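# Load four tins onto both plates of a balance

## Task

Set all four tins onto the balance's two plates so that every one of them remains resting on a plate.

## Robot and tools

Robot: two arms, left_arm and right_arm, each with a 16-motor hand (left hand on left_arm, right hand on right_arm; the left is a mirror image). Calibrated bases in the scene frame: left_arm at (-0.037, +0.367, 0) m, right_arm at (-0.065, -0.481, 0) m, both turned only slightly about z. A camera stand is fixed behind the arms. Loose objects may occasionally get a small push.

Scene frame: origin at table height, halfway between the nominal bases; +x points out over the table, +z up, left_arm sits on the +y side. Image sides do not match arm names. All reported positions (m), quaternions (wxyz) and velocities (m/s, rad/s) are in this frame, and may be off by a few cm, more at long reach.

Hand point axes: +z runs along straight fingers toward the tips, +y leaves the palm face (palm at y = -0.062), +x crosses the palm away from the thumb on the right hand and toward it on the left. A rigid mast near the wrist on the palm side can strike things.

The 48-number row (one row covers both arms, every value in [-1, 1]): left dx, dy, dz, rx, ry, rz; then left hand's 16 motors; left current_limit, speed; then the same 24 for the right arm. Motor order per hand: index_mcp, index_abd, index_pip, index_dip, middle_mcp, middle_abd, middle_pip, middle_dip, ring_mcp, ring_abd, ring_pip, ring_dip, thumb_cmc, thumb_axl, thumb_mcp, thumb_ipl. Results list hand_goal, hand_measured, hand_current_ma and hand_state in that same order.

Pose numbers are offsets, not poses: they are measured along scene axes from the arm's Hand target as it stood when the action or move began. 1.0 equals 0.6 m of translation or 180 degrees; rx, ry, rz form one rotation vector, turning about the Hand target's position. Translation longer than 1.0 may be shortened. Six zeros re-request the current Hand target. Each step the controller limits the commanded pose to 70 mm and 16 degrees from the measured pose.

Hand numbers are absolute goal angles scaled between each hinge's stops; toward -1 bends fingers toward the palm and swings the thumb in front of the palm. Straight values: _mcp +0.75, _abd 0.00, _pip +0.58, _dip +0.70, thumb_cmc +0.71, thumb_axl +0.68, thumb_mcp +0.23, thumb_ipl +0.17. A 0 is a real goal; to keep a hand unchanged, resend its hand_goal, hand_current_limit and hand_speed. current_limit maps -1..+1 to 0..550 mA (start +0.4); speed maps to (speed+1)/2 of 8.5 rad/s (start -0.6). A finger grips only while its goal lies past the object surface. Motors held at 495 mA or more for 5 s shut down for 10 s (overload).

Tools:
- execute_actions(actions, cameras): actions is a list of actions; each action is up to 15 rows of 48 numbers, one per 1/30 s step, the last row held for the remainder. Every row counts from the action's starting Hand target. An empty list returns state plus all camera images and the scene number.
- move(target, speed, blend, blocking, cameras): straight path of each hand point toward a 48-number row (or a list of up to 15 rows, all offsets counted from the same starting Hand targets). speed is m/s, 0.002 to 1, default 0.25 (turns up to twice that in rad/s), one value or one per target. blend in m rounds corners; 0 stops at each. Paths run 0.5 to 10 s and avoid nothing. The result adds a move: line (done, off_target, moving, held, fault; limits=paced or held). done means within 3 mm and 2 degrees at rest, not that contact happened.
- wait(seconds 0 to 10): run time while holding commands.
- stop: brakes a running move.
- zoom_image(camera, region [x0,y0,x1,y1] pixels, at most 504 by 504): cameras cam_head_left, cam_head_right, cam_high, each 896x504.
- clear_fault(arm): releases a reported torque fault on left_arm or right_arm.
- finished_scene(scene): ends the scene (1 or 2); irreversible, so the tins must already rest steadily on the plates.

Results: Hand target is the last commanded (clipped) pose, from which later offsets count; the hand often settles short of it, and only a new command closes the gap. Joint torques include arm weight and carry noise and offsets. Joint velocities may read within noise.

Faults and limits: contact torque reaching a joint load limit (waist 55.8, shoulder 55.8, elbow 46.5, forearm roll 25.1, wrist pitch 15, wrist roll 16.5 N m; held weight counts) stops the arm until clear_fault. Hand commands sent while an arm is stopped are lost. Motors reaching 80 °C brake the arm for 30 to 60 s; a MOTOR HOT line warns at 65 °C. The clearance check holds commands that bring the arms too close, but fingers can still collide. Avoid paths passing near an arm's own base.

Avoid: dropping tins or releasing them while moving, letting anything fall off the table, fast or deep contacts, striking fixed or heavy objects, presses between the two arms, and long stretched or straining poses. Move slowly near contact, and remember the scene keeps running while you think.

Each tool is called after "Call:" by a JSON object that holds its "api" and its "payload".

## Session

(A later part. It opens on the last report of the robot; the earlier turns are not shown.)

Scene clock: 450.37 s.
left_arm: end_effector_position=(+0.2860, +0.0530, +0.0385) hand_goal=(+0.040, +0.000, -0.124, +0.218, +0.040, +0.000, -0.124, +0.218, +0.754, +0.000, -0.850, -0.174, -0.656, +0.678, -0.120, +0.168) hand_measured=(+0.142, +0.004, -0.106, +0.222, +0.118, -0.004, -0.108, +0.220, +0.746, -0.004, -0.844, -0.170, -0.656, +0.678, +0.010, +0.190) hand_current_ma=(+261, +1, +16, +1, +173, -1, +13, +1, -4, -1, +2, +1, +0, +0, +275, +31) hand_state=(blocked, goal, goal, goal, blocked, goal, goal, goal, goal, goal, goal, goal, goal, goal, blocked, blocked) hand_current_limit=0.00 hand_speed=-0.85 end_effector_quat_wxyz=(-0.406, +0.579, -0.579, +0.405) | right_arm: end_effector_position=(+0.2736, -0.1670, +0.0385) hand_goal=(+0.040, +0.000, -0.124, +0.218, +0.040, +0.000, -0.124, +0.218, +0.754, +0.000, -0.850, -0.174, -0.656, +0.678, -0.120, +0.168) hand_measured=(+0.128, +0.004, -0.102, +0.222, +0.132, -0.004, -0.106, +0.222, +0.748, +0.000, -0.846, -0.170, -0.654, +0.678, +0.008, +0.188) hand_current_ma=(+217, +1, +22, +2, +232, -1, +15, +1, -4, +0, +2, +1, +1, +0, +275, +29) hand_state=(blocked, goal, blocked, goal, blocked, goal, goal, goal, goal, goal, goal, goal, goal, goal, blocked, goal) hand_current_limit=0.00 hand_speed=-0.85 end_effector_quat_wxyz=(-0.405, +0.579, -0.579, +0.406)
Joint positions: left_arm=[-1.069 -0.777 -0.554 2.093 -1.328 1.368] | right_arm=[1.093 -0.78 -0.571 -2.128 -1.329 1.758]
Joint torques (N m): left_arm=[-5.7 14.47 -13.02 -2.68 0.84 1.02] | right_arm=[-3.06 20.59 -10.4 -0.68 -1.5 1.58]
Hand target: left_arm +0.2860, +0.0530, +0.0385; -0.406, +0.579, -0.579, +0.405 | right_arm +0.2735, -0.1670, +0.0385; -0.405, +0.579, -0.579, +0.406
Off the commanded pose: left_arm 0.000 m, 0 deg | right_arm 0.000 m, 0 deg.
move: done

Call:
{"api": "move", "payload": {"target": [[0,0,0.3358,0,0,0,0.04,0,-0.124,0.217,0.04,0,-0.124,0.217,0.753,0,-0.85,-0.174,-0.657,0.678,-0.12,0.168,0,-0.85,0,0,0.3358,0,0,0,0.04,0,-0.124,0.217,0.04,0,-0.124,0.217,0.753,0,-0.85,-0.174,-0.657,0.678,-0.12,0.168,0,-0.85],[0.3688,0.0462,0.3358,0,0,-0.0833,0.04,0,-0.124,0.217,0.04,0,-0.124,0.217,0.753,0,-0.85,-0.174,-0.657,0.678,-0.12,0.168,0,-0.85,0.3725,-0.0748,0.3358,0,0,0.0833,0.04,0,-0.124,0.217,0.04,0,-0.124,0.217,0.753,0,-0.85,-0.174,-0.657,0.678,-0.12,0.168,0,-0.85]], "blend": 0.03, "speed": [0.12,0.15], "cameras": ["cam_high","cam_head_right"]}}

Call:
{"api": "zoom_image", "payload": {"camera": "cam_high", "region": [300, 130, 500, 250]}}

Call:
{"api": "zoom_image", "payload": {"camera": "cam_head_right", "region": [430, 290, 610, 400]}}

Scene clock: 473.27 s.
left_arm: end_effector_position=(+0.5073, +0.0807, +0.2400) hand_goal=(+0.040, +0.000, -0.124, +0.218, +0.040, +0.000, -0.124, +0.218, +0.754, +0.000, -0.850, -0.174, -0.656, +0.678, -0.120, +0.168) hand_measured=(+0.130, +0.004, -0.094, +0.230, +0.110, -0.004, -0.100, +0.228, +0.746, -0.004, -0.844, -0.170, -0.656, +0.678, +0.010, +0.192) hand_current_ma=(+218, +1, +34, +9, +145, -1, +23, +6, -4, -1, +2, +1, +0, +0, +275, +38) hand_state=(blocked, goal, blocked, goal, blocked, goal, blocked, goal, goal, goal, goal, goal, goal, goal, blocked, blocked) hand_current_limit=0.00 hand_speed=-0.85 end_effector_quat_wxyz=(+0.350, -0.498, +0.650, -0.455) | right_arm: end_effector_position=(+0.4970, -0.2119, +0.2400) hand_goal=(+0.040, +0.000, -0.124, +0.218, +0.040, +0.000, -0.124, +0.218, +0.754, +0.000, -0.850, -0.174, -0.656, +0.678, -0.120, +0.168) hand_measured=(+0.120, +0.004, -0.092, +0.230, +0.122, -0.006, -0.096, +0.230, +0.748, +0.000, -0.846, -0.170, -0.652, +0.678, +0.008, +0.190) hand_current_ma=(+182, +1, +37, +9, +193, -2, +30, +9, -4, +0, +2, +1, +1, +0, +275, +35) hand_state=(blocked, goal, blocked, goal, blocked, goal, blocked, goal, goal, goal, goal, goal, goal, goal, blocked, blocked) hand_current_limit=0.00 hand_speed=-0.85 end_effector_quat_wxyz=(-0.455, +0.650, -0.498, +0.350)
Joint positions: left_arm=[-0.484 -0.351 -0.748 2.809 -0.843 1.707] | right_arm=[0.496 -0.365 -0.767 -2.874 -0.832 1.459]
Joint torques (N m): left_arm=[4.66 14.78 -32.16 2.67 0.29 -1.19] | right_arm=[-5.89 16.03 -25.23 -1.75 1.44 1.87]
Hand target: left_arm +0.5073, +0.0807, +0.2400; +0.350, -0.498, +0.650, -0.455 | right_arm +0.4970, -0.2119, +0.2400; -0.455, +0.650, -0.498, +0.350
Off the commanded pose: left_arm 0.000 m, 0 deg | right_arm 0.000 m, 0 deg.
move: done
Images, in order (width x height): cam_head_right 896x504, cam_high 896x504.

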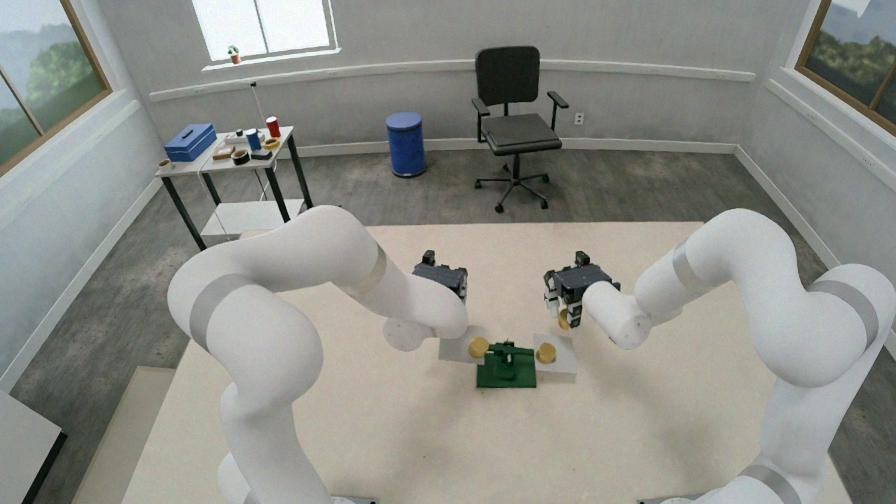

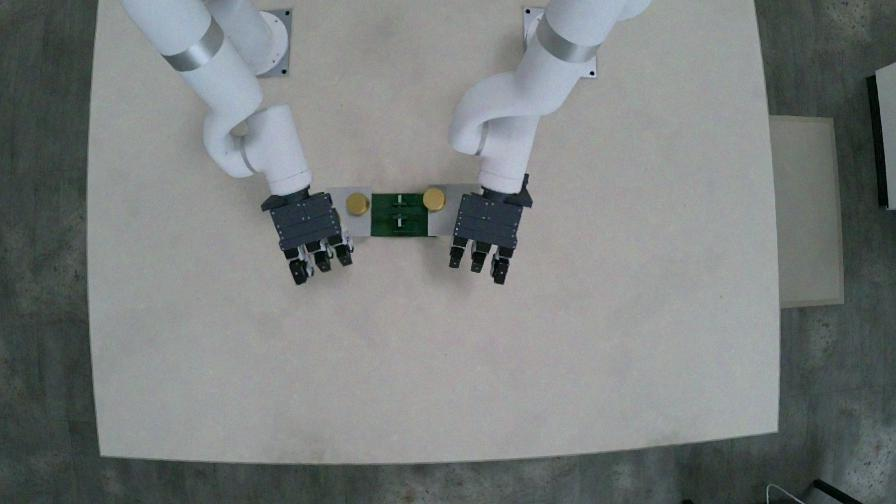

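Scaled by 2.520.

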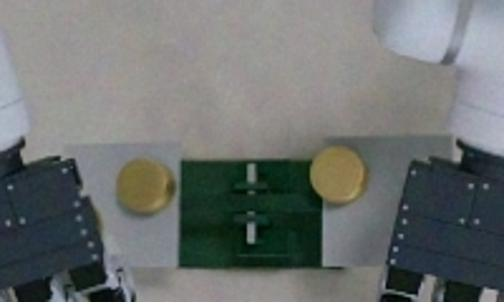

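Scaled by 2.800.

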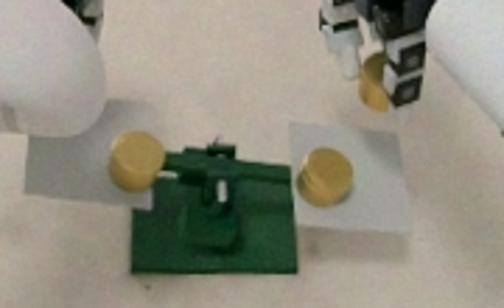

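Call:
{"api": "move", "payload": {"target": [0,0,-0.06,0,0,0,0.04,0,-0.124,0.217,0.04,0,-0.124,0.217,0.753,0,-0.85,-0.174,-0.657,0.678,-0.12,0.168,0,-0.85,0,0,-0.06,0,0,0,0.04,0,-0.124,0.217,0.04,0,-0.124,0.217,0.753,0,-0.85,-0.174,-0.657,0.678,-0.12,0.168,0,-0.85], "speed": 0.1, "cameras": ["cam_high","cam_head_right","cam_head_left"]}}

Call:
{"api": "zoom_image", "payload": {"camera": "cam_high", "region": [250, 170, 390, 290]}}

Call:
{"api": "zoom_image", "payload": {"camera": "cam_high", "region": [410, 170, 550, 290]}}

Call:
{"api": "zoom_image", "payload": {"camera": "cam_head_right", "region": [400, 240, 640, 400]}}

Call:
{"api": "zoom_image", "payload": {"camera": "cam_head_left", "region": [400, 240, 660, 400]}}

Scene clock: 479.43 s.
left_arm: end_effector_position=(+0.5072, +0.0807, +0.2040) hand_goal=(+0.040, +0.000, -0.124, +0.218, +0.040, +0.000, -0.124, +0.218, +0.754, +0.000, -0.850, -0.174, -0.656, +0.678, -0.120, +0.168) hand_measured=(+0.130, +0.004, -0.094, +0.230, +0.110, -0.004, -0.100, +0.228, +0.746, -0.004, -0.844, -0.170, -0.656, +0.678, +0.010, +0.192) hand_current_ma=(+217, +1, +34, +9, +145, -1, +23, +7, -4, -1, +2, +1, +0, +0, +275, +38) hand_state=(blocked, goal, blocked, goal, blocked, goal, blocked, goal, goal, goal, goal, goal, goal, goal, blocked, blocked) hand_current_limit=0.00 hand_speed=-0.85 end_effector_quat_wxyz=(+0.350, -0.498, +0.650, -0.455) | right_arm: end_effector_position=(+0.4969, -0.2119, +0.2039) hand_goal=(+0.040, +0.000, -0.124, +0.218, +0.040, +0.000, -0.124, +0.218, +0.754, +0.000, -0.850, -0.174, -0.656, +0.678, -0.120, +0.168) hand_measured=(+0.120, +0.004, -0.092, +0.230, +0.122, -0.006, -0.096, +0.230, +0.748, +0.000, -0.846, -0.170, -0.652, +0.678, +0.008, +0.190) hand_current_ma=(+182, +1, +37, +9, +192, -2, +30, +9, -4, +0, +2, +1, +1, +0, +275, +35) hand_state=(blocked, goal, blocked, goal, blocked, goal, blocked, goal, goal, goal, goal, goal, goal, goal, blocked, blocked) hand_current_limit=0.00 hand_speed=-0.85 end_effector_quat_wxyz=(-0.455, +0.650, -0.498, +0.350)
Joint positions: left_arm=[-0.484 -0.432 -0.745 2.831 -0.922 1.673] | right_arm=[0.496 -0.444 -0.764 -2.892 -0.911 1.487]
Joint torques (N m): left_arm=[2.15 16.72 -31.91 2.6 -2.53 -1.2] | right_arm=[-4.12 16.59 -23.52 -1.43 -5.64 1.86]
Hand target: left_arm +0.5073, +0.0807, +0.2040; +0.350, -0.498, +0.650, -0.455 | right_arm +0.4970, -0.2119, +0.2040; -0.455, +0.650, -0.498, +0.350
Off the commanded pose: left_arm 0.000 m, 0 deg | right_arm 0.000 m, 0 deg.
move: done

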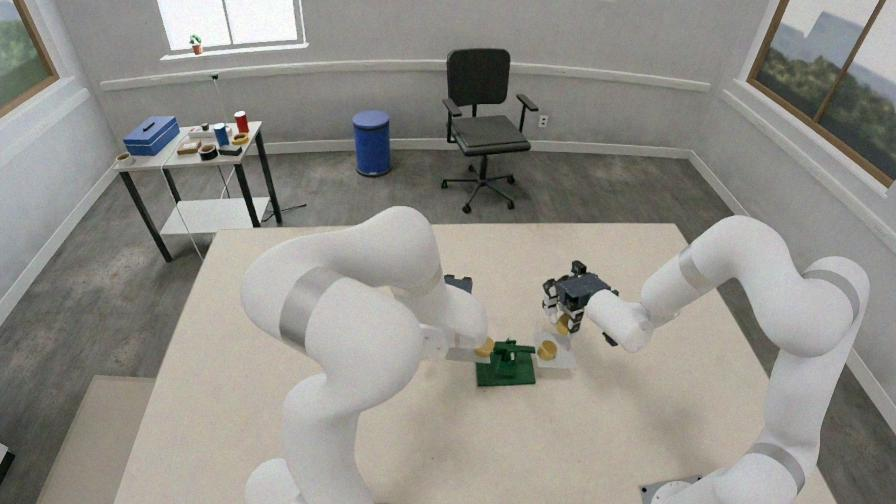

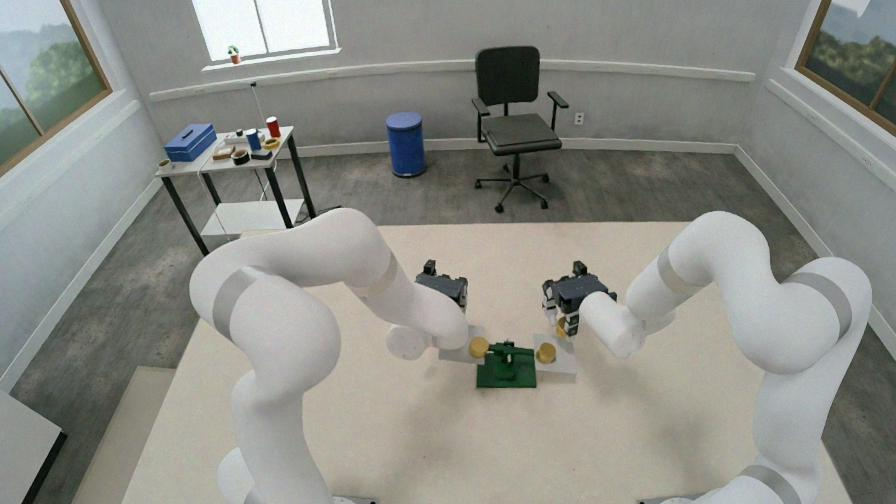

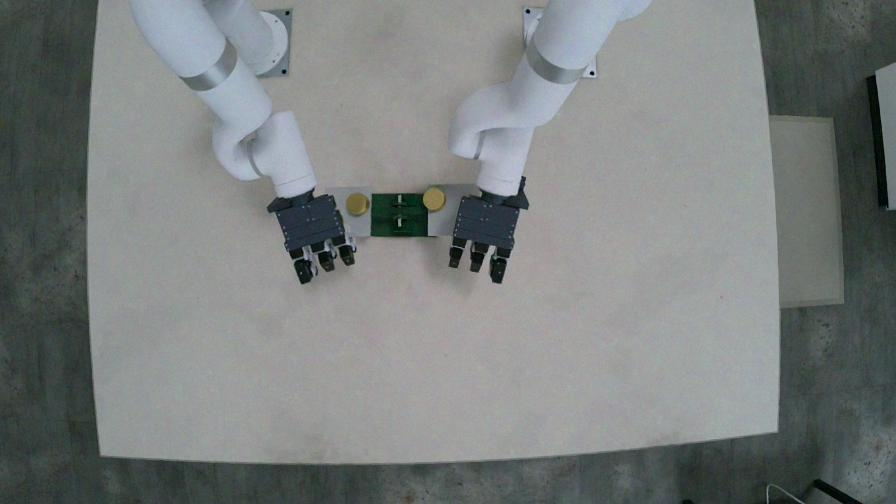

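Scaled by 3.600.

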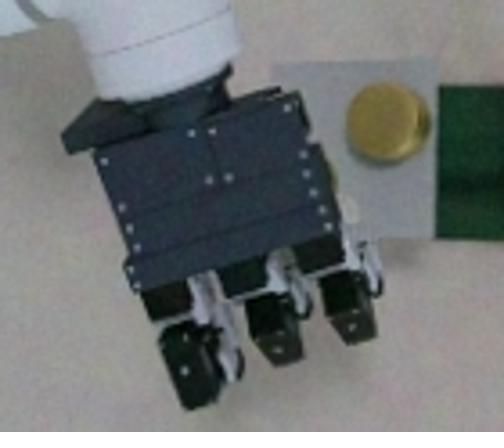

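Scaled by 3.600.

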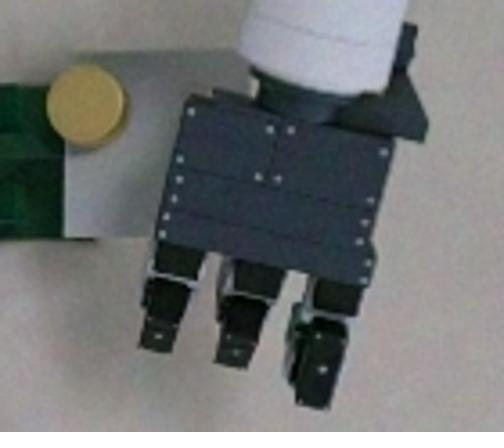

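Scaled by 2.100.

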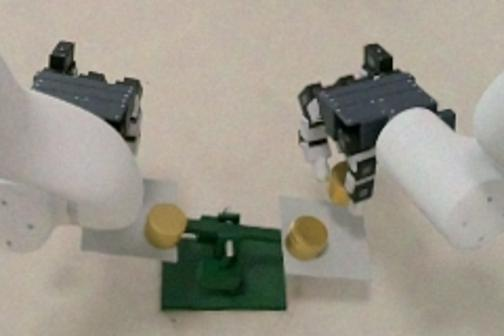

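Scaled by 1.938.

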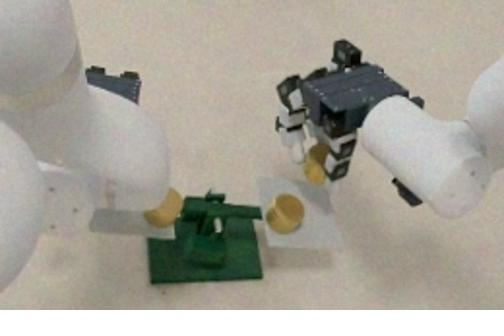

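Call:
{"api": "zoom_image", "payload": {"camera": "cam_high", "region": [320, 180, 380, 240]}}

Call:
{"api": "zoom_image", "payload": {"camera": "cam_head_right", "region": [520, 290, 600, 390]}}

Scaled by 8.400.

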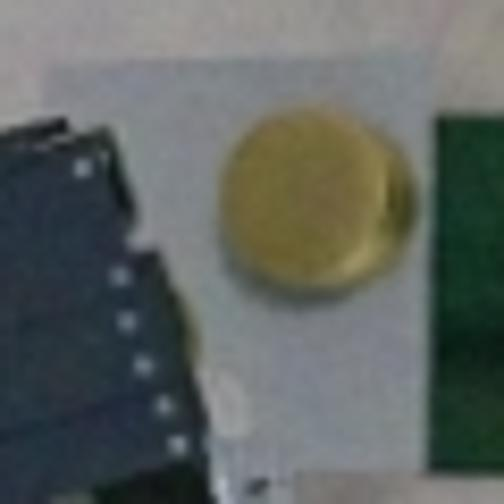

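Scaled by 5.040.

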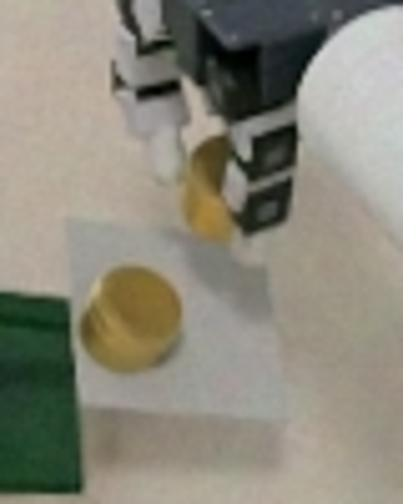

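Call:
{"api": "move", "payload": {"target": [0,0,-0.03,0,0,0,0.04,0,-0.124,0.217,0.04,0,-0.124,0.217,0.753,0,-0.85,-0.174,-0.657,0.678,-0.12,0.168,0,-0.85,0,0,-0.03,0,0,0,0.04,0,-0.124,0.217,0.04,0,-0.124,0.217,0.753,0,-0.85,-0.174,-0.657,0.678,-0.12,0.168,0,-0.85], "speed": 0.03, "cameras": ["cam_high","cam_head_right"]}}

Call:
{"api": "zoom_image", "payload": {"camera": "cam_head_right", "region": [430, 290, 610, 400]}}

Call:
{"api": "zoom_image", "payload": {"camera": "cam_high", "region": [300, 170, 500, 290]}}

Scene clock: 497.80 s.
left_arm: end_effector_position=(+0.5073, +0.0807, +0.1860) hand_goal=(+0.040, +0.000, -0.124, +0.218, +0.040, +0.000, -0.124, +0.218, +0.754, +0.000, -0.850, -0.174, -0.656, +0.678, -0.120, +0.168) hand_measured=(+0.130, +0.004, -0.094, +0.232, +0.110, -0.004, -0.100, +0.228, +0.746, -0.004, -0.844, -0.170, -0.656, +0.678, +0.010, +0.192) hand_current_ma=(+216, +1, +34, +9, +143, -1, +23, +7, -4, -1, +2, +1, +0, +0, +275, +38) hand_state=(blocked, goal, blocked, goal, blocked, goal, blocked, goal, goal, goal, goal, goal, goal, goal, blocked, blocked) hand_current_limit=0.00 hand_speed=-0.85 end_effector_quat_wxyz=(+0.350, -0.498, +0.650, -0.455) | right_arm: end_effector_position=(+0.4971, -0.2119, +0.1860) hand_goal=(+0.040, +0.000, -0.124, +0.218, +0.040, +0.000, -0.124, +0.218, +0.754, +0.000, -0.850, -0.174, -0.656, +0.678, -0.120, +0.168) hand_measured=(+0.120, +0.004, -0.092, +0.230, +0.122, -0.006, -0.096, +0.230, +0.748, +0.000, -0.846, -0.170, -0.652, +0.678, +0.008, +0.190) hand_current_ma=(+182, +1, +37, +9, +192, -2, +30, +9, -4, +0, +2, +1, +1, +0, +275, +35) hand_state=(blocked, goal, blocked, goal, blocked, goal, blocked, goal, goal, goal, goal, goal, goal, goal, blocked, blocked) hand_current_limit=0.00 hand_speed=-0.85 end_effector_quat_wxyz=(-0.455, +0.650, -0.498, +0.350)
Joint positions: left_arm=[-0.484 -0.474 -0.746 2.839 -0.96 1.658] | right_arm=[0.496 -0.486 -0.766 -2.899 -0.95 1.499]
Joint torques (N m): left_arm=[1.45 17.4 -29.29 2 -2.65 -1.29] | right_arm=[-3.03 18.61 -23.54 -1.47 -5.64 1.83]
Hand target: left_arm +0.5073, +0.0807, +0.1860; +0.350, -0.498, +0.650, -0.455 | right_arm +0.4970, -0.2119, +0.1860; -0.455, +0.650, -0.498, +0.350
Off the commanded pose: left_arm 0.000 m, 0 deg | right_arm 0.000 m, 0 deg.
move: done
Images, in order (width x height): cam_head_right 896x504, cam_high 896x504.

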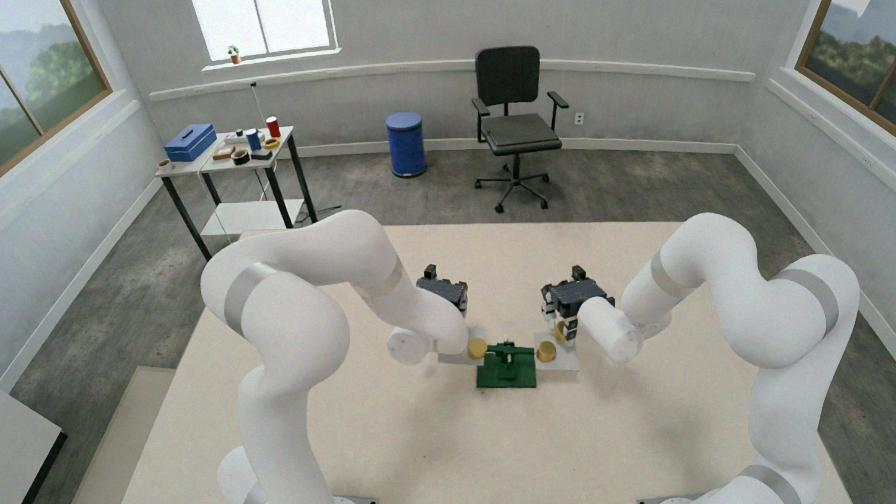

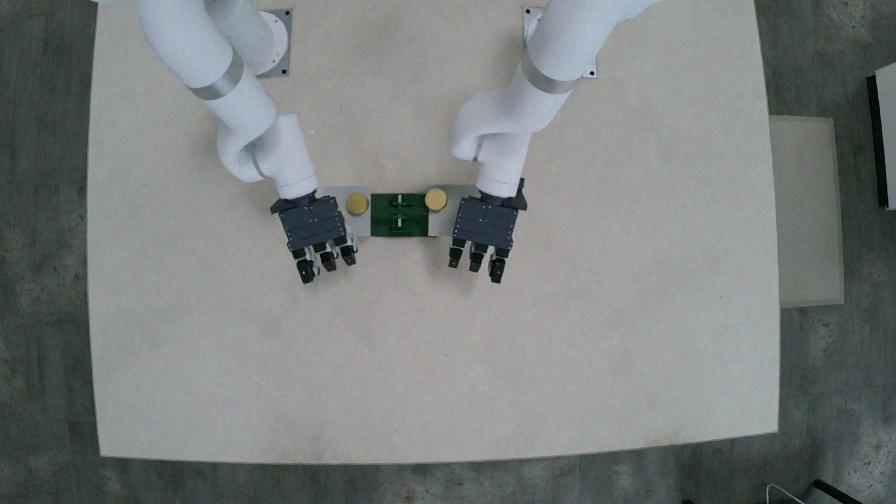

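Scaled by 2.800.

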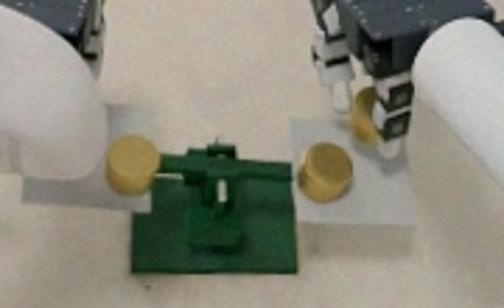

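Scaled by 2.520.

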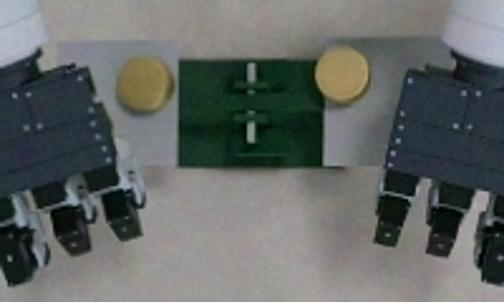

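Call:
{"api": "move", "payload": {"target": [0,0,-0.0217,0,0,0,0.04,0,-0.124,0.217,0.04,0,-0.124,0.217,0.753,0,-0.85,-0.174,-0.657,0.678,-0.12,0.168,0,-0.85,0,0,-0.0217,0,0,0,0.04,0,-0.124,0.217,0.04,0,-0.124,0.217,0.753,0,-0.85,-0.174,-0.657,0.678,-0.12,0.168,0,-0.85], "speed": 0.025, "cameras": ["cam_high","cam_head_right"]}}

Call:
{"api": "zoom_image", "payload": {"camera": "cam_head_right", "region": [430, 290, 610, 400]}}

Call:
{"api": "zoom_image", "payload": {"camera": "cam_high", "region": [300, 170, 500, 290]}}

Scene clock: 501.50 s.
left_arm: end_effector_position=(+0.5073, +0.0807, +0.1730) hand_goal=(+0.040, +0.000, -0.124, +0.218, +0.040, +0.000, -0.124, +0.218, +0.754, +0.000, -0.850, -0.174, -0.656, +0.678, -0.120, +0.168) hand_measured=(+0.130, +0.004, -0.094, +0.232, +0.110, -0.004, -0.100, +0.228, +0.746, -0.004, -0.844, -0.170, -0.656, +0.678, +0.010, +0.192) hand_current_ma=(+216, +1, +34, +9, +143, -1, +23, +7, -4, -1, +2, +1, +0, +0, +275, +38) hand_state=(blocked, goal, blocked, goal, blocked, goal, blocked, goal, goal, goal, goal, goal, goal, goal, blocked, blocked) hand_current_limit=0.00 hand_speed=-0.85 end_effector_quat_wxyz=(+0.350, -0.498, +0.650, -0.455) | right_arm: end_effector_position=(+0.4971, -0.2119, +0.1730) hand_goal=(+0.040, +0.000, -0.124, +0.218, +0.040, +0.000, -0.124, +0.218, +0.754, +0.000, -0.850, -0.174, -0.656, +0.678, -0.120, +0.168) hand_measured=(+0.120, +0.004, -0.092, +0.230, +0.122, -0.006, -0.096, +0.230, +0.748, +0.000, -0.846, -0.170, -0.652, +0.678, +0.008, +0.190) hand_current_ma=(+182, +1, +37, +9, +192, -2, +30, +9, -4, +0, +2, +1, +1, +0, +275, +35) hand_state=(blocked, goal, blocked, goal, blocked, goal, blocked, goal, goal, goal, goal, goal, goal, goal, blocked, blocked) hand_current_limit=0.00 hand_speed=-0.85 end_effector_quat_wxyz=(-0.455, +0.650, -0.498, +0.350)
Joint positions: left_arm=[-0.484 -0.505 -0.749 2.845 -0.988 1.647] | right_arm=[0.496 -0.516 -0.768 -2.904 -0.977 1.507]
Joint torques (N m): left_arm=[0.88 18.94 -28.54 2.89 -2.53 -1.09] | right_arm=[-3.39 18.34 -22.88 -1.64 -5.64 1.89]
Hand target: left_arm +0.5073, +0.0807, +0.1730; +0.350, -0.498, +0.650, -0.455 | right_arm +0.4970, -0.2119, +0.1729; -0.455, +0.650, -0.498, +0.350
Off the commanded pose: left_arm 0.000 m, 0 deg | right_arm 0.000 m, 0 deg.
move: done
Images, in order (width x height): cam_head_right 896x504, cam_high 896x504.

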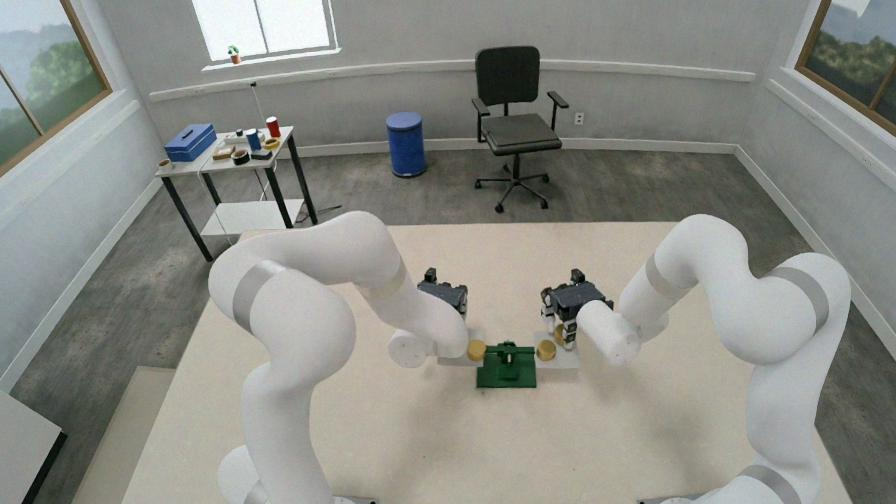

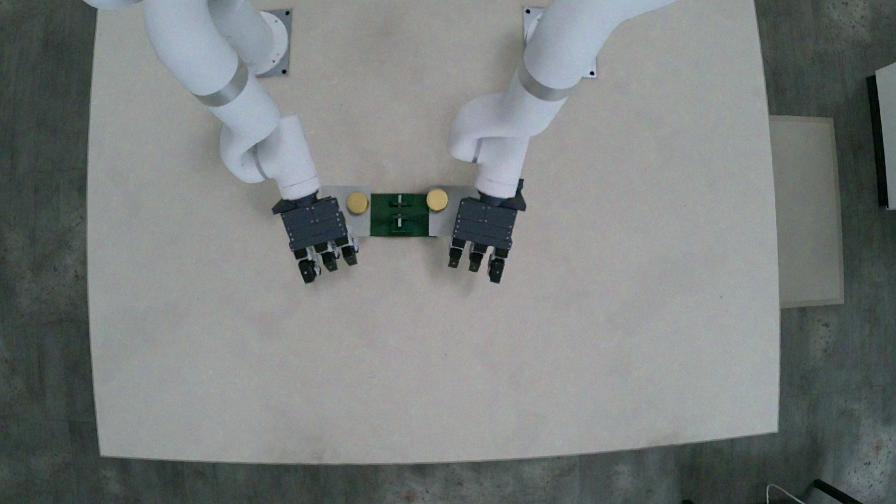

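Scaled by 2.800.

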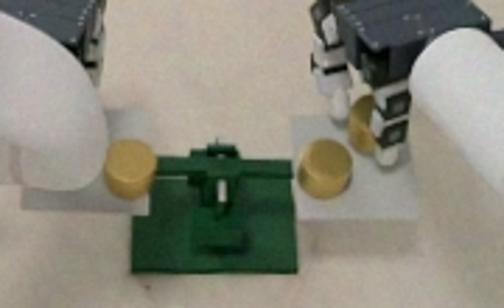

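Scaled by 2.520.

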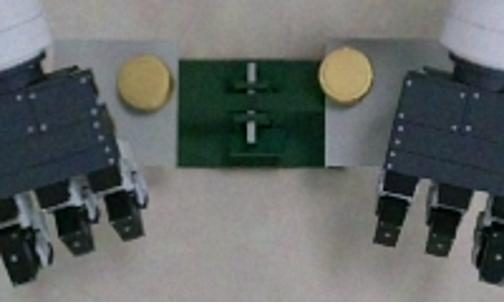

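Call:
{"api": "move", "payload": {"target": [0,0,-0.0125,0,0,0,0.04,0,-0.124,0.217,0.04,0,-0.124,0.217,0.753,0,-0.85,-0.174,-0.657,0.678,-0.12,0.168,0,-0.85,0,0,-0.0125,0,0,0,0.04,0,-0.124,0.217,0.04,0,-0.124,0.217,0.753,0,-0.85,-0.174,-0.657,0.678,-0.12,0.168,0,-0.85], "speed": 0.015, "cameras": ["cam_high","cam_head_right"]}}

Call:
{"api": "zoom_image", "payload": {"camera": "cam_head_right", "region": [430, 290, 610, 400]}}

Call:
{"api": "zoom_image", "payload": {"camera": "cam_high", "region": [300, 170, 500, 290]}}

Scene clock: 504.47 s.
left_arm: end_effector_position=(+0.5073, +0.0807, +0.1655) hand_goal=(+0.040, +0.000, -0.124, +0.218, +0.040, +0.000, -0.124, +0.218, +0.754, +0.000, -0.850, -0.174, -0.656, +0.678, -0.120, +0.168) hand_measured=(+0.128, +0.004, -0.094, +0.228, +0.108, -0.006, -0.100, +0.228, +0.746, -0.004, -0.844, -0.170, -0.656, +0.678, +0.010, +0.196) hand_current_ma=(+212, +1, +34, +6, +136, -2, +23, +7, -4, -1, +2, +1, +0, +0, +275, +49) hand_state=(blocked, goal, blocked, goal, blocked, goal, blocked, goal, goal, goal, goal, goal, goal, goal, blocked, blocked) hand_current_limit=0.00 hand_speed=-0.85 end_effector_quat_wxyz=(+0.350, -0.498, +0.650, -0.455) | right_arm: end_effector_position=(+0.4971, -0.2119, +0.1655) hand_goal=(+0.040, +0.000, -0.124, +0.218, +0.040, +0.000, -0.124, +0.218, +0.754, +0.000, -0.850, -0.174, -0.656, +0.678, -0.120, +0.168) hand_measured=(+0.118, +0.004, -0.092, +0.230, +0.120, -0.006, -0.096, +0.230, +0.748, +0.000, -0.846, -0.170, -0.652, +0.678, +0.008, +0.194) hand_current_ma=(+177, +1, +37, +8, +185, -2, +30, +9, -4, +0, +2, +1, +1, +0, +275, +44) hand_state=(blocked, goal, blocked, goal, blocked, goal, blocked, goal, goal, goal, goal, goal, goal, goal, blocked, blocked) hand_current_limit=0.00 hand_speed=-0.85 end_effector_quat_wxyz=(-0.455, +0.650, -0.498, +0.350)
Joint positions: left_arm=[-0.484 -0.523 -0.751 2.848 -1.004 1.642] | right_arm=[0.496 -0.534 -0.77 -2.906 -0.993 1.511]
Joint torques (N m): left_arm=[0 14.86 -26.01 2.32 -2.22 -1.04] | right_arm=[-3.97 16.61 -20.91 -1.36 -4.68 1.75]
Hand target: left_arm +0.5073, +0.0807, +0.1655; +0.350, -0.498, +0.650, -0.455 | right_arm +0.4970, -0.2119, +0.1654; -0.455, +0.650, -0.498, +0.350
Off the commanded pose: left_arm 0.000 m, 0 deg | right_arm 0.000 m, 0 deg.
move: done
Images, in order (width x height): cam_head_right 896x504, cam_high 896x504.

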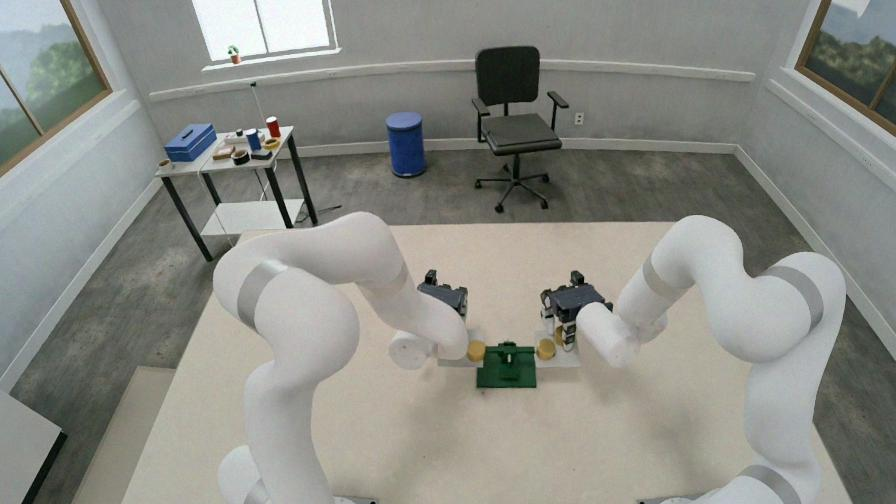

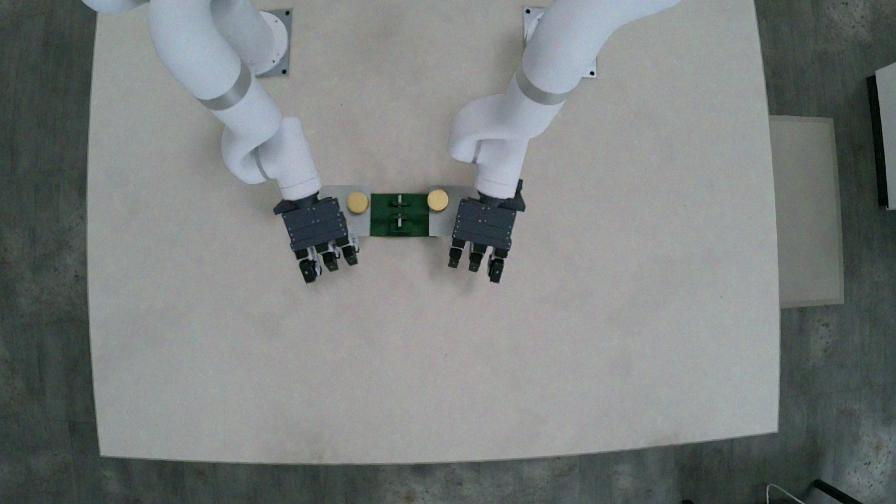

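Scaled by 2.800.

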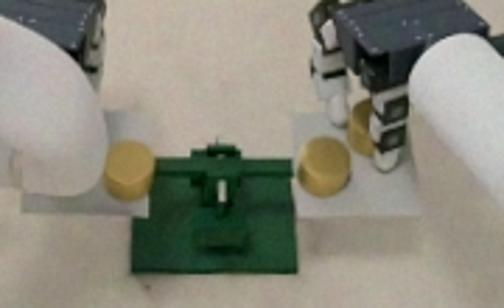

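Scaled by 2.520.

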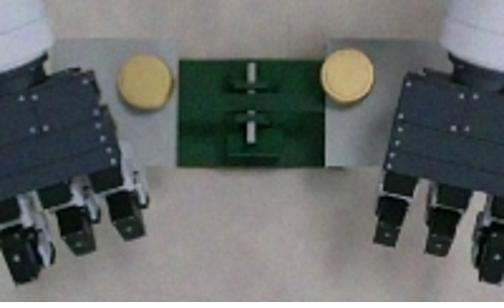

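Call:
{"api": "move", "payload": {"target": [[0,0,-0.002,0,0,0,0.04,0,-0.124,0.217,0.04,0,-0.124,0.217,0.753,0,-0.85,-0.174,-0.657,0.678,-0.12,0.168,0,-0.85,0,0,-0.002,0,0,0,0.04,0,-0.124,0.217,0.04,0,-0.124,0.217,0.753,0,-0.85,-0.174,-0.657,0.678,-0.12,0.168,0,-0.85],[0,0,-0.002,0,0,0,0.09,0,-0.124,0.217,0.09,0,-0.124,0.217,0.753,0,-0.85,-0.174,-0.657,0.678,-0.05,0.168,0,-0.95,0,0,-0.002,0,0,0,0.09,0,-0.124,0.217,0.09,0,-0.124,0.217,0.753,0,-0.85,-0.174,-0.657,0.678,-0.05,0.168,0,-0.95],[0,0,-0.002,0,0,0,0.12,0,-0.124,0.217,0.12,0,-0.124,0.217,0.753,0,-0.85,-0.174,-0.657,0.678,-0.01,0.168,0,-0.95,0,0,-0.002,0,0,0,0.12,0,-0.124,0.217,0.12,0,-0.124,0.217,0.753,0,-0.85,-0.174,-0.657,0.678,-0.01,0.168,0,-0.95]], "speed": 0.01, "cameras": ["cam_high","cam_head_right"]}}

Call:
{"api": "zoom_image", "payload": {"camera": "cam_head_right", "region": [430, 290, 610, 400]}}

Call:
{"api": "zoom_image", "payload": {"camera": "cam_high", "region": [300, 170, 500, 290]}}

Scene clock: 511.60 s.
left_arm: end_effector_position=(+0.5073, +0.0807, +0.1642) hand_goal=(+0.120, +0.000, -0.124, +0.218, +0.120, +0.000, -0.124, +0.218, +0.754, +0.000, -0.850, -0.174, -0.656, +0.678, -0.010, +0.168) hand_measured=(+0.138, +0.010, -0.100, +0.220, +0.122, -0.010, -0.110, +0.220, +0.746, -0.004, -0.844, -0.170, -0.656, +0.678, +0.012, +0.194) hand_current_ma=(+17, +4, +23, +1, +0, -4, +10, +1, -4, -1, +2, +1, +0, +0, +32, +43) hand_state=(goal, goal, blocked, goal, goal, goal, goal, goal, goal, goal, goal, goal, goal, goal, blocked, blocked) hand_current_limit=0.00 hand_speed=-0.95 end_effector_quat_wxyz=(+0.350, -0.498, +0.650, -0.455) | right_arm: end_effector_position=(+0.4970, -0.2119, +0.1642) hand_goal=(+0.120, +0.000, -0.124, +0.218, +0.120, +0.000, -0.124, +0.218, +0.754, +0.000, -0.850, -0.174, -0.656, +0.678, -0.010, +0.168) hand_measured=(+0.128, +0.010, -0.104, +0.220, +0.130, -0.012, -0.108, +0.220, +0.748, +0.000, -0.846, -0.170, -0.652, +0.678, +0.014, +0.192) hand_current_ma=(+5, +5, +20, +0, +8, -7, +14, +0, -4, +0, +2, +1, +2, +0, +38, +39) hand_state=(goal, goal, blocked, goal, goal, goal, goal, goal, goal, goal, goal, goal, goal, goal, blocked, blocked) hand_current_limit=0.00 hand_speed=-0.95 end_effector_quat_wxyz=(-0.455, +0.650, -0.498, +0.350)
Joint positions: left_arm=[-0.484 -0.526 -0.751 2.849 -1.006 1.641] | right_arm=[0.496 -0.537 -0.77 -2.907 -0.995 1.512]
Joint torques (N m): left_arm=[1.28 16.23 -24.93 2.17 -1.89 -0.82] | right_arm=[-3.62 19.12 -20.18 -1.64 -4.15 1.63]
Hand target: left_arm +0.5073, +0.0807, +0.1643; +0.350, -0.498, +0.650, -0.455 | right_arm +0.4970, -0.2119, +0.1642; -0.455, +0.650, -0.498, +0.350
Off the commanded pose: left_arm 0.000 m, 0 deg | right_arm 0.000 m, 0 deg.
move: done
Images, in order (width x height): cam_head_right 896x504, cam_high 896x504.

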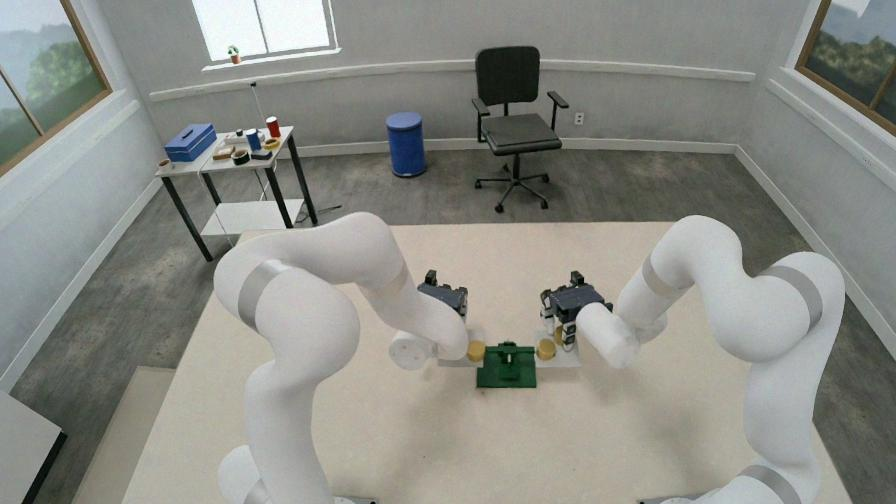

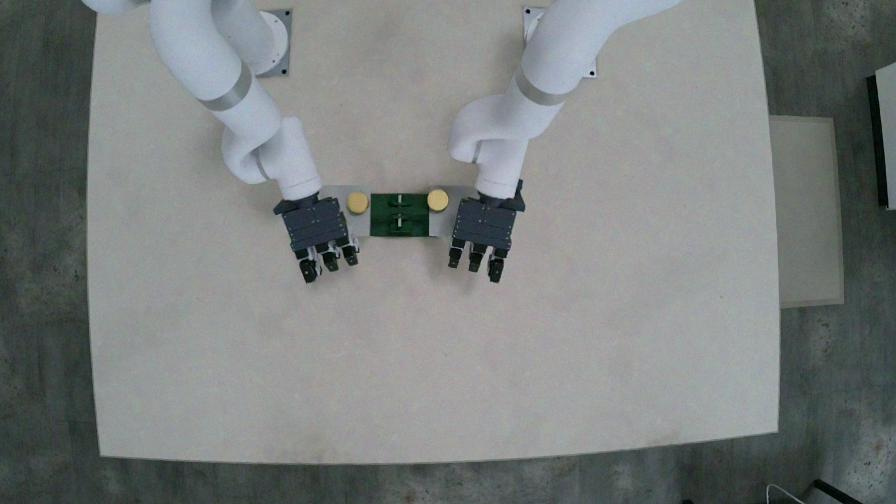

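Scaled by 2.800.

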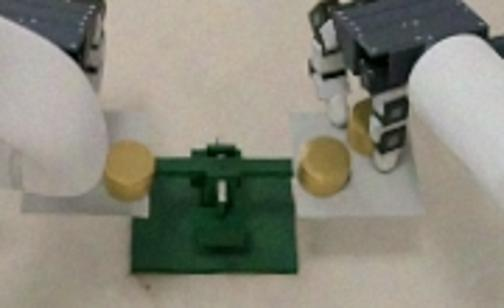

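Scaled by 2.520.

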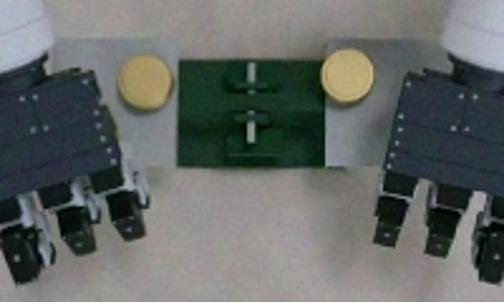

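Call:
{"api": "move", "payload": {"target": [[0,0,0,0,0,0,0.18,0,-0.124,0.217,0.18,0,-0.124,0.217,0.753,0,-0.85,-0.174,-0.657,0.678,0.04,0.168,0,-0.95,0,0,0,0,0,0,0.18,0,-0.124,0.217,0.18,0,-0.124,0.217,0.753,0,-0.85,-0.174,-0.657,0.678,0.04,0.168,0,-0.95],[0,0,0,0,0,0,0.30,0,-0.124,0.217,0.30,0,-0.124,0.217,0.753,0,-0.85,-0.174,-0.657,0.678,0.13,0.168,0,-0.93,0,0,0,0,0,0,0.30,0,-0.124,0.217,0.30,0,-0.124,0.217,0.753,0,-0.85,-0.174,-0.657,0.678,0.13,0.168,0,-0.93]], "speed": 0.01, "cameras": ["cam_high","cam_head_right"]}}

Call:
{"api": "zoom_image", "payload": {"camera": "cam_head_right", "region": [430, 290, 610, 400]}}

Call:
{"api": "zoom_image", "payload": {"camera": "cam_high", "region": [300, 170, 500, 290]}}

Scene clock: 517.43 s.
left_arm: end_effector_position=(+0.5073, +0.0807, +0.1643) hand_goal=(+0.300, +0.000, -0.124, +0.218, +0.300, +0.000, -0.124, +0.218, +0.754, +0.000, -0.850, -0.174, -0.656, +0.678, +0.130, +0.168) hand_measured=(+0.288, +0.004, -0.124, +0.220, +0.288, -0.004, -0.120, +0.220, +0.746, -0.004, -0.844, -0.170, -0.658, +0.678, +0.126, +0.170) hand_current_ma=(-10, +1, +0, +0, -9, -1, +1, +0, -4, -1, +2, +1, +0, +0, -2, +1) hand_state=(goal, goal, goal, goal, goal, goal, goal, goal, goal, goal, goal, goal, goal, goal, goal, goal) hand_current_limit=0.00 hand_speed=-0.93 end_effector_quat_wxyz=(+0.350, -0.498, +0.650, -0.455) | right_arm: end_effector_position=(+0.4970, -0.2119, +0.1642) hand_goal=(+0.300, +0.000, -0.124, +0.218, +0.300, +0.000, -0.124, +0.218, +0.754, +0.000, -0.850, -0.174, -0.656, +0.678, +0.130, +0.168) hand_measured=(+0.288, +0.004, -0.120, +0.220, +0.288, -0.004, -0.120, +0.220, +0.748, +0.000, -0.846, -0.170, -0.652, +0.678, +0.126, +0.170) hand_current_ma=(-8, +1, +1, +0, -9, -1, +1, +0, -4, +0, +2, +1, +1, +0, -2, +1) hand_state=(goal, goal, goal, goal, goal, goal, goal, goal, goal, goal, goal, goal, goal, goal, goal, goal) hand_current_limit=0.00 hand_speed=-0.93 end_effector_quat_wxyz=(-0.455, +0.650, -0.498, +0.350)
Joint positions: left_arm=[-0.484 -0.526 -0.751 2.849 -1.006 1.641] | right_arm=[0.496 -0.537 -0.77 -2.907 -0.995 1.512]
Joint torques (N m): left_arm=[2.14 37.46 -24.9 1.93 -2.09 -0.86] | right_arm=[-5.05 55.07 -20.02 -0.85 -4.01 1.62]
Hand target: left_arm +0.5073, +0.0807, +0.1643; +0.350, -0.498, +0.650, -0.455 | right_arm +0.4970, -0.2119, +0.1642; -0.455, +0.650, -0.498, +0.350
Off the commanded pose: left_arm 0.000 m, 0 deg | right_arm 0.000 m, 0 deg.
move: done
Images, in order (width x height): cam_head_right 896x504, cam_high 896x504.

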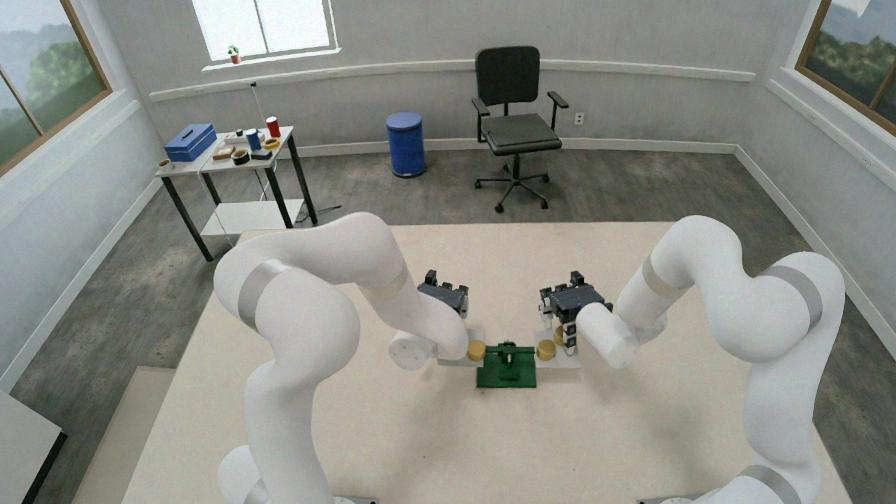

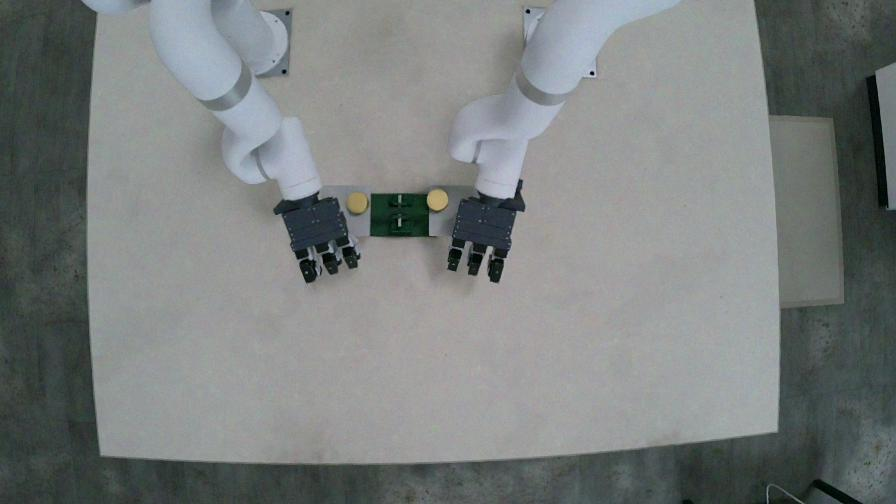

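Scaled by 2.800.

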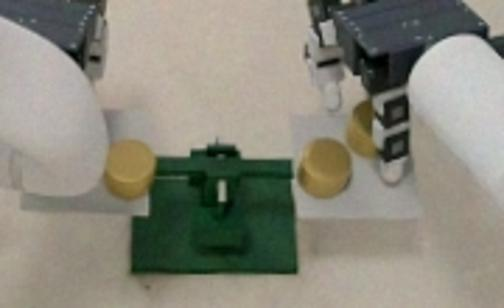

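Scaled by 2.520.

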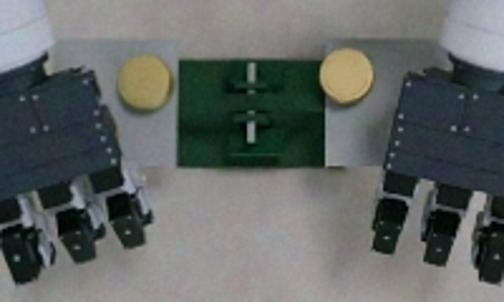

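Call:
{"api": "move", "payload": {"target": [[0,0,0.06,0,0,0,0.30,0,-0.124,0.217,0.30,0,-0.124,0.217,0.753,0,-0.85,-0.174,-0.657,0.678,0.13,0.168,0,-0.93,0,0,0.06,0,0,0,0.30,0,-0.124,0.217,0.30,0,-0.124,0.217,0.753,0,-0.85,-0.174,-0.657,0.678,0.13,0.168,0,-0.93],[0,0,0.15,0,0,0,0.30,0,-0.124,0.217,0.30,0,-0.124,0.217,0.753,0,-0.85,-0.174,-0.657,0.678,0.13,0.168,0,-0.93,0,0,0.15,0,0,0,0.30,0,-0.124,0.217,0.30,0,-0.124,0.217,0.753,0,-0.85,-0.174,-0.657,0.678,0.13,0.168,0,-0.93]], "speed": [0.04,0.12], "blend": 0.01, "cameras": ["cam_high","cam_head_right"]}}

Call:
{"api": "zoom_image", "payload": {"camera": "cam_head_right", "region": [430, 290, 610, 400]}}

Call:
{"api": "zoom_image", "payload": {"camera": "cam_high", "region": [300, 170, 500, 290]}}

Scene clock: 523.93 s.
left_arm: end_effector_position=(+0.5073, +0.0808, +0.2542) hand_goal=(+0.300, +0.000, -0.124, +0.218, +0.300, +0.000, -0.124, +0.218, +0.754, +0.000, -0.850, -0.174, -0.656, +0.678, +0.130, +0.168) hand_measured=(+0.288, +0.004, -0.124, +0.220, +0.288, -0.004, -0.120, +0.220, +0.746, -0.004, -0.844, -0.170, -0.658, +0.678, +0.126, +0.170) hand_current_ma=(-8, +1, +0, +0, -8, -1, +1, +0, -4, -1, +2, +1, +0, +0, -2, +1) hand_state=(goal, goal, goal, goal, goal, goal, goal, goal, goal, goal, goal, goal, goal, goal, goal, goal) hand_current_limit=0.00 hand_speed=-0.93 end_effector_quat_wxyz=(+0.350, -0.498, +0.650, -0.455) | right_arm: end_effector_position=(+0.4971, -0.2120, +0.2542) hand_goal=(+0.300, +0.000, -0.124, +0.218, +0.300, +0.000, -0.124, +0.218, +0.754, +0.000, -0.850, -0.174, -0.656, +0.678, +0.130, +0.168) hand_measured=(+0.290, +0.004, -0.120, +0.220, +0.290, -0.004, -0.120, +0.220, +0.748, +0.000, -0.846, -0.170, -0.652, +0.678, +0.126, +0.170) hand_current_ma=(-7, +1, +1, +0, -8, -1, +1, +0, -4, +0, +2, +1, +1, +0, -2, +1) hand_state=(goal, goal, goal, goal, goal, goal, goal, goal, goal, goal, goal, goal, goal, goal, goal, goal) hand_current_limit=0.00 hand_speed=-0.93 end_effector_quat_wxyz=(-0.455, +0.650, -0.498, +0.350)
Joint positions: left_arm=[-0.484 -0.321 -0.751 2.799 -0.811 1.722] | right_arm=[0.496 -0.335 -0.77 -2.866 -0.8 1.447]
Joint torques (N m): left_arm=[-2.44 36.49 -32.53 -3.1 0.31 0.93] | right_arm=[-0.8 51.85 -26.04 1.94 1.56 -2.06]
Hand target: left_arm +0.5073, +0.0807, +0.2543; +0.350, -0.498, +0.650, -0.455 | right_arm +0.4970, -0.2119, +0.2542; -0.455, +0.650, -0.498, +0.350
Off the commanded pose: left_arm 0.000 m, 0 deg | right_arm 0.000 m, 0 deg.
move: done
Images, in order (width x height): cam_head_right 896x504, cam_high 896x504.

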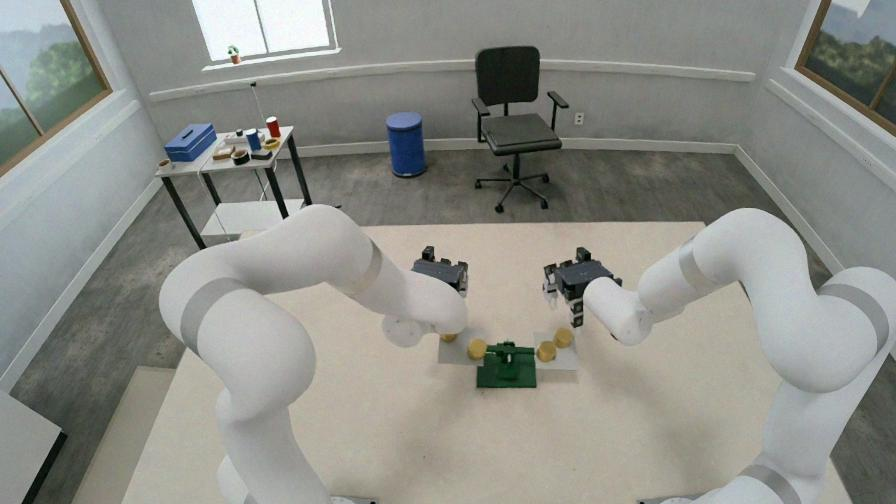

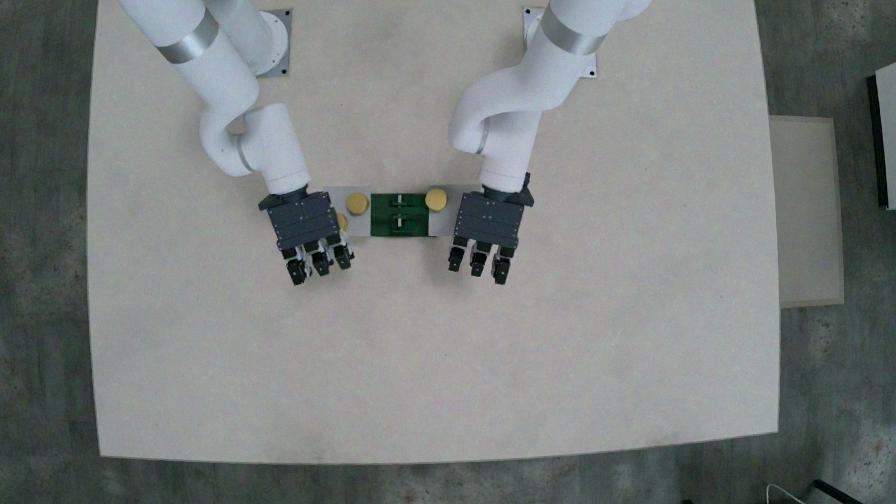

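Scaled by 2.800.

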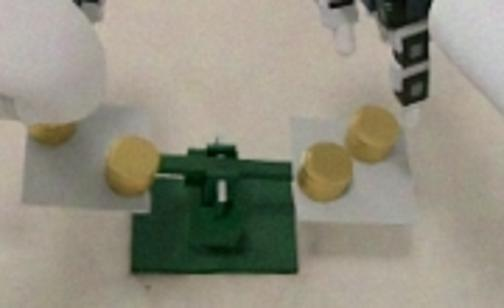

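Scaled by 2.520.

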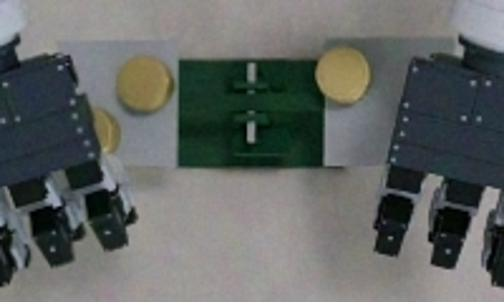

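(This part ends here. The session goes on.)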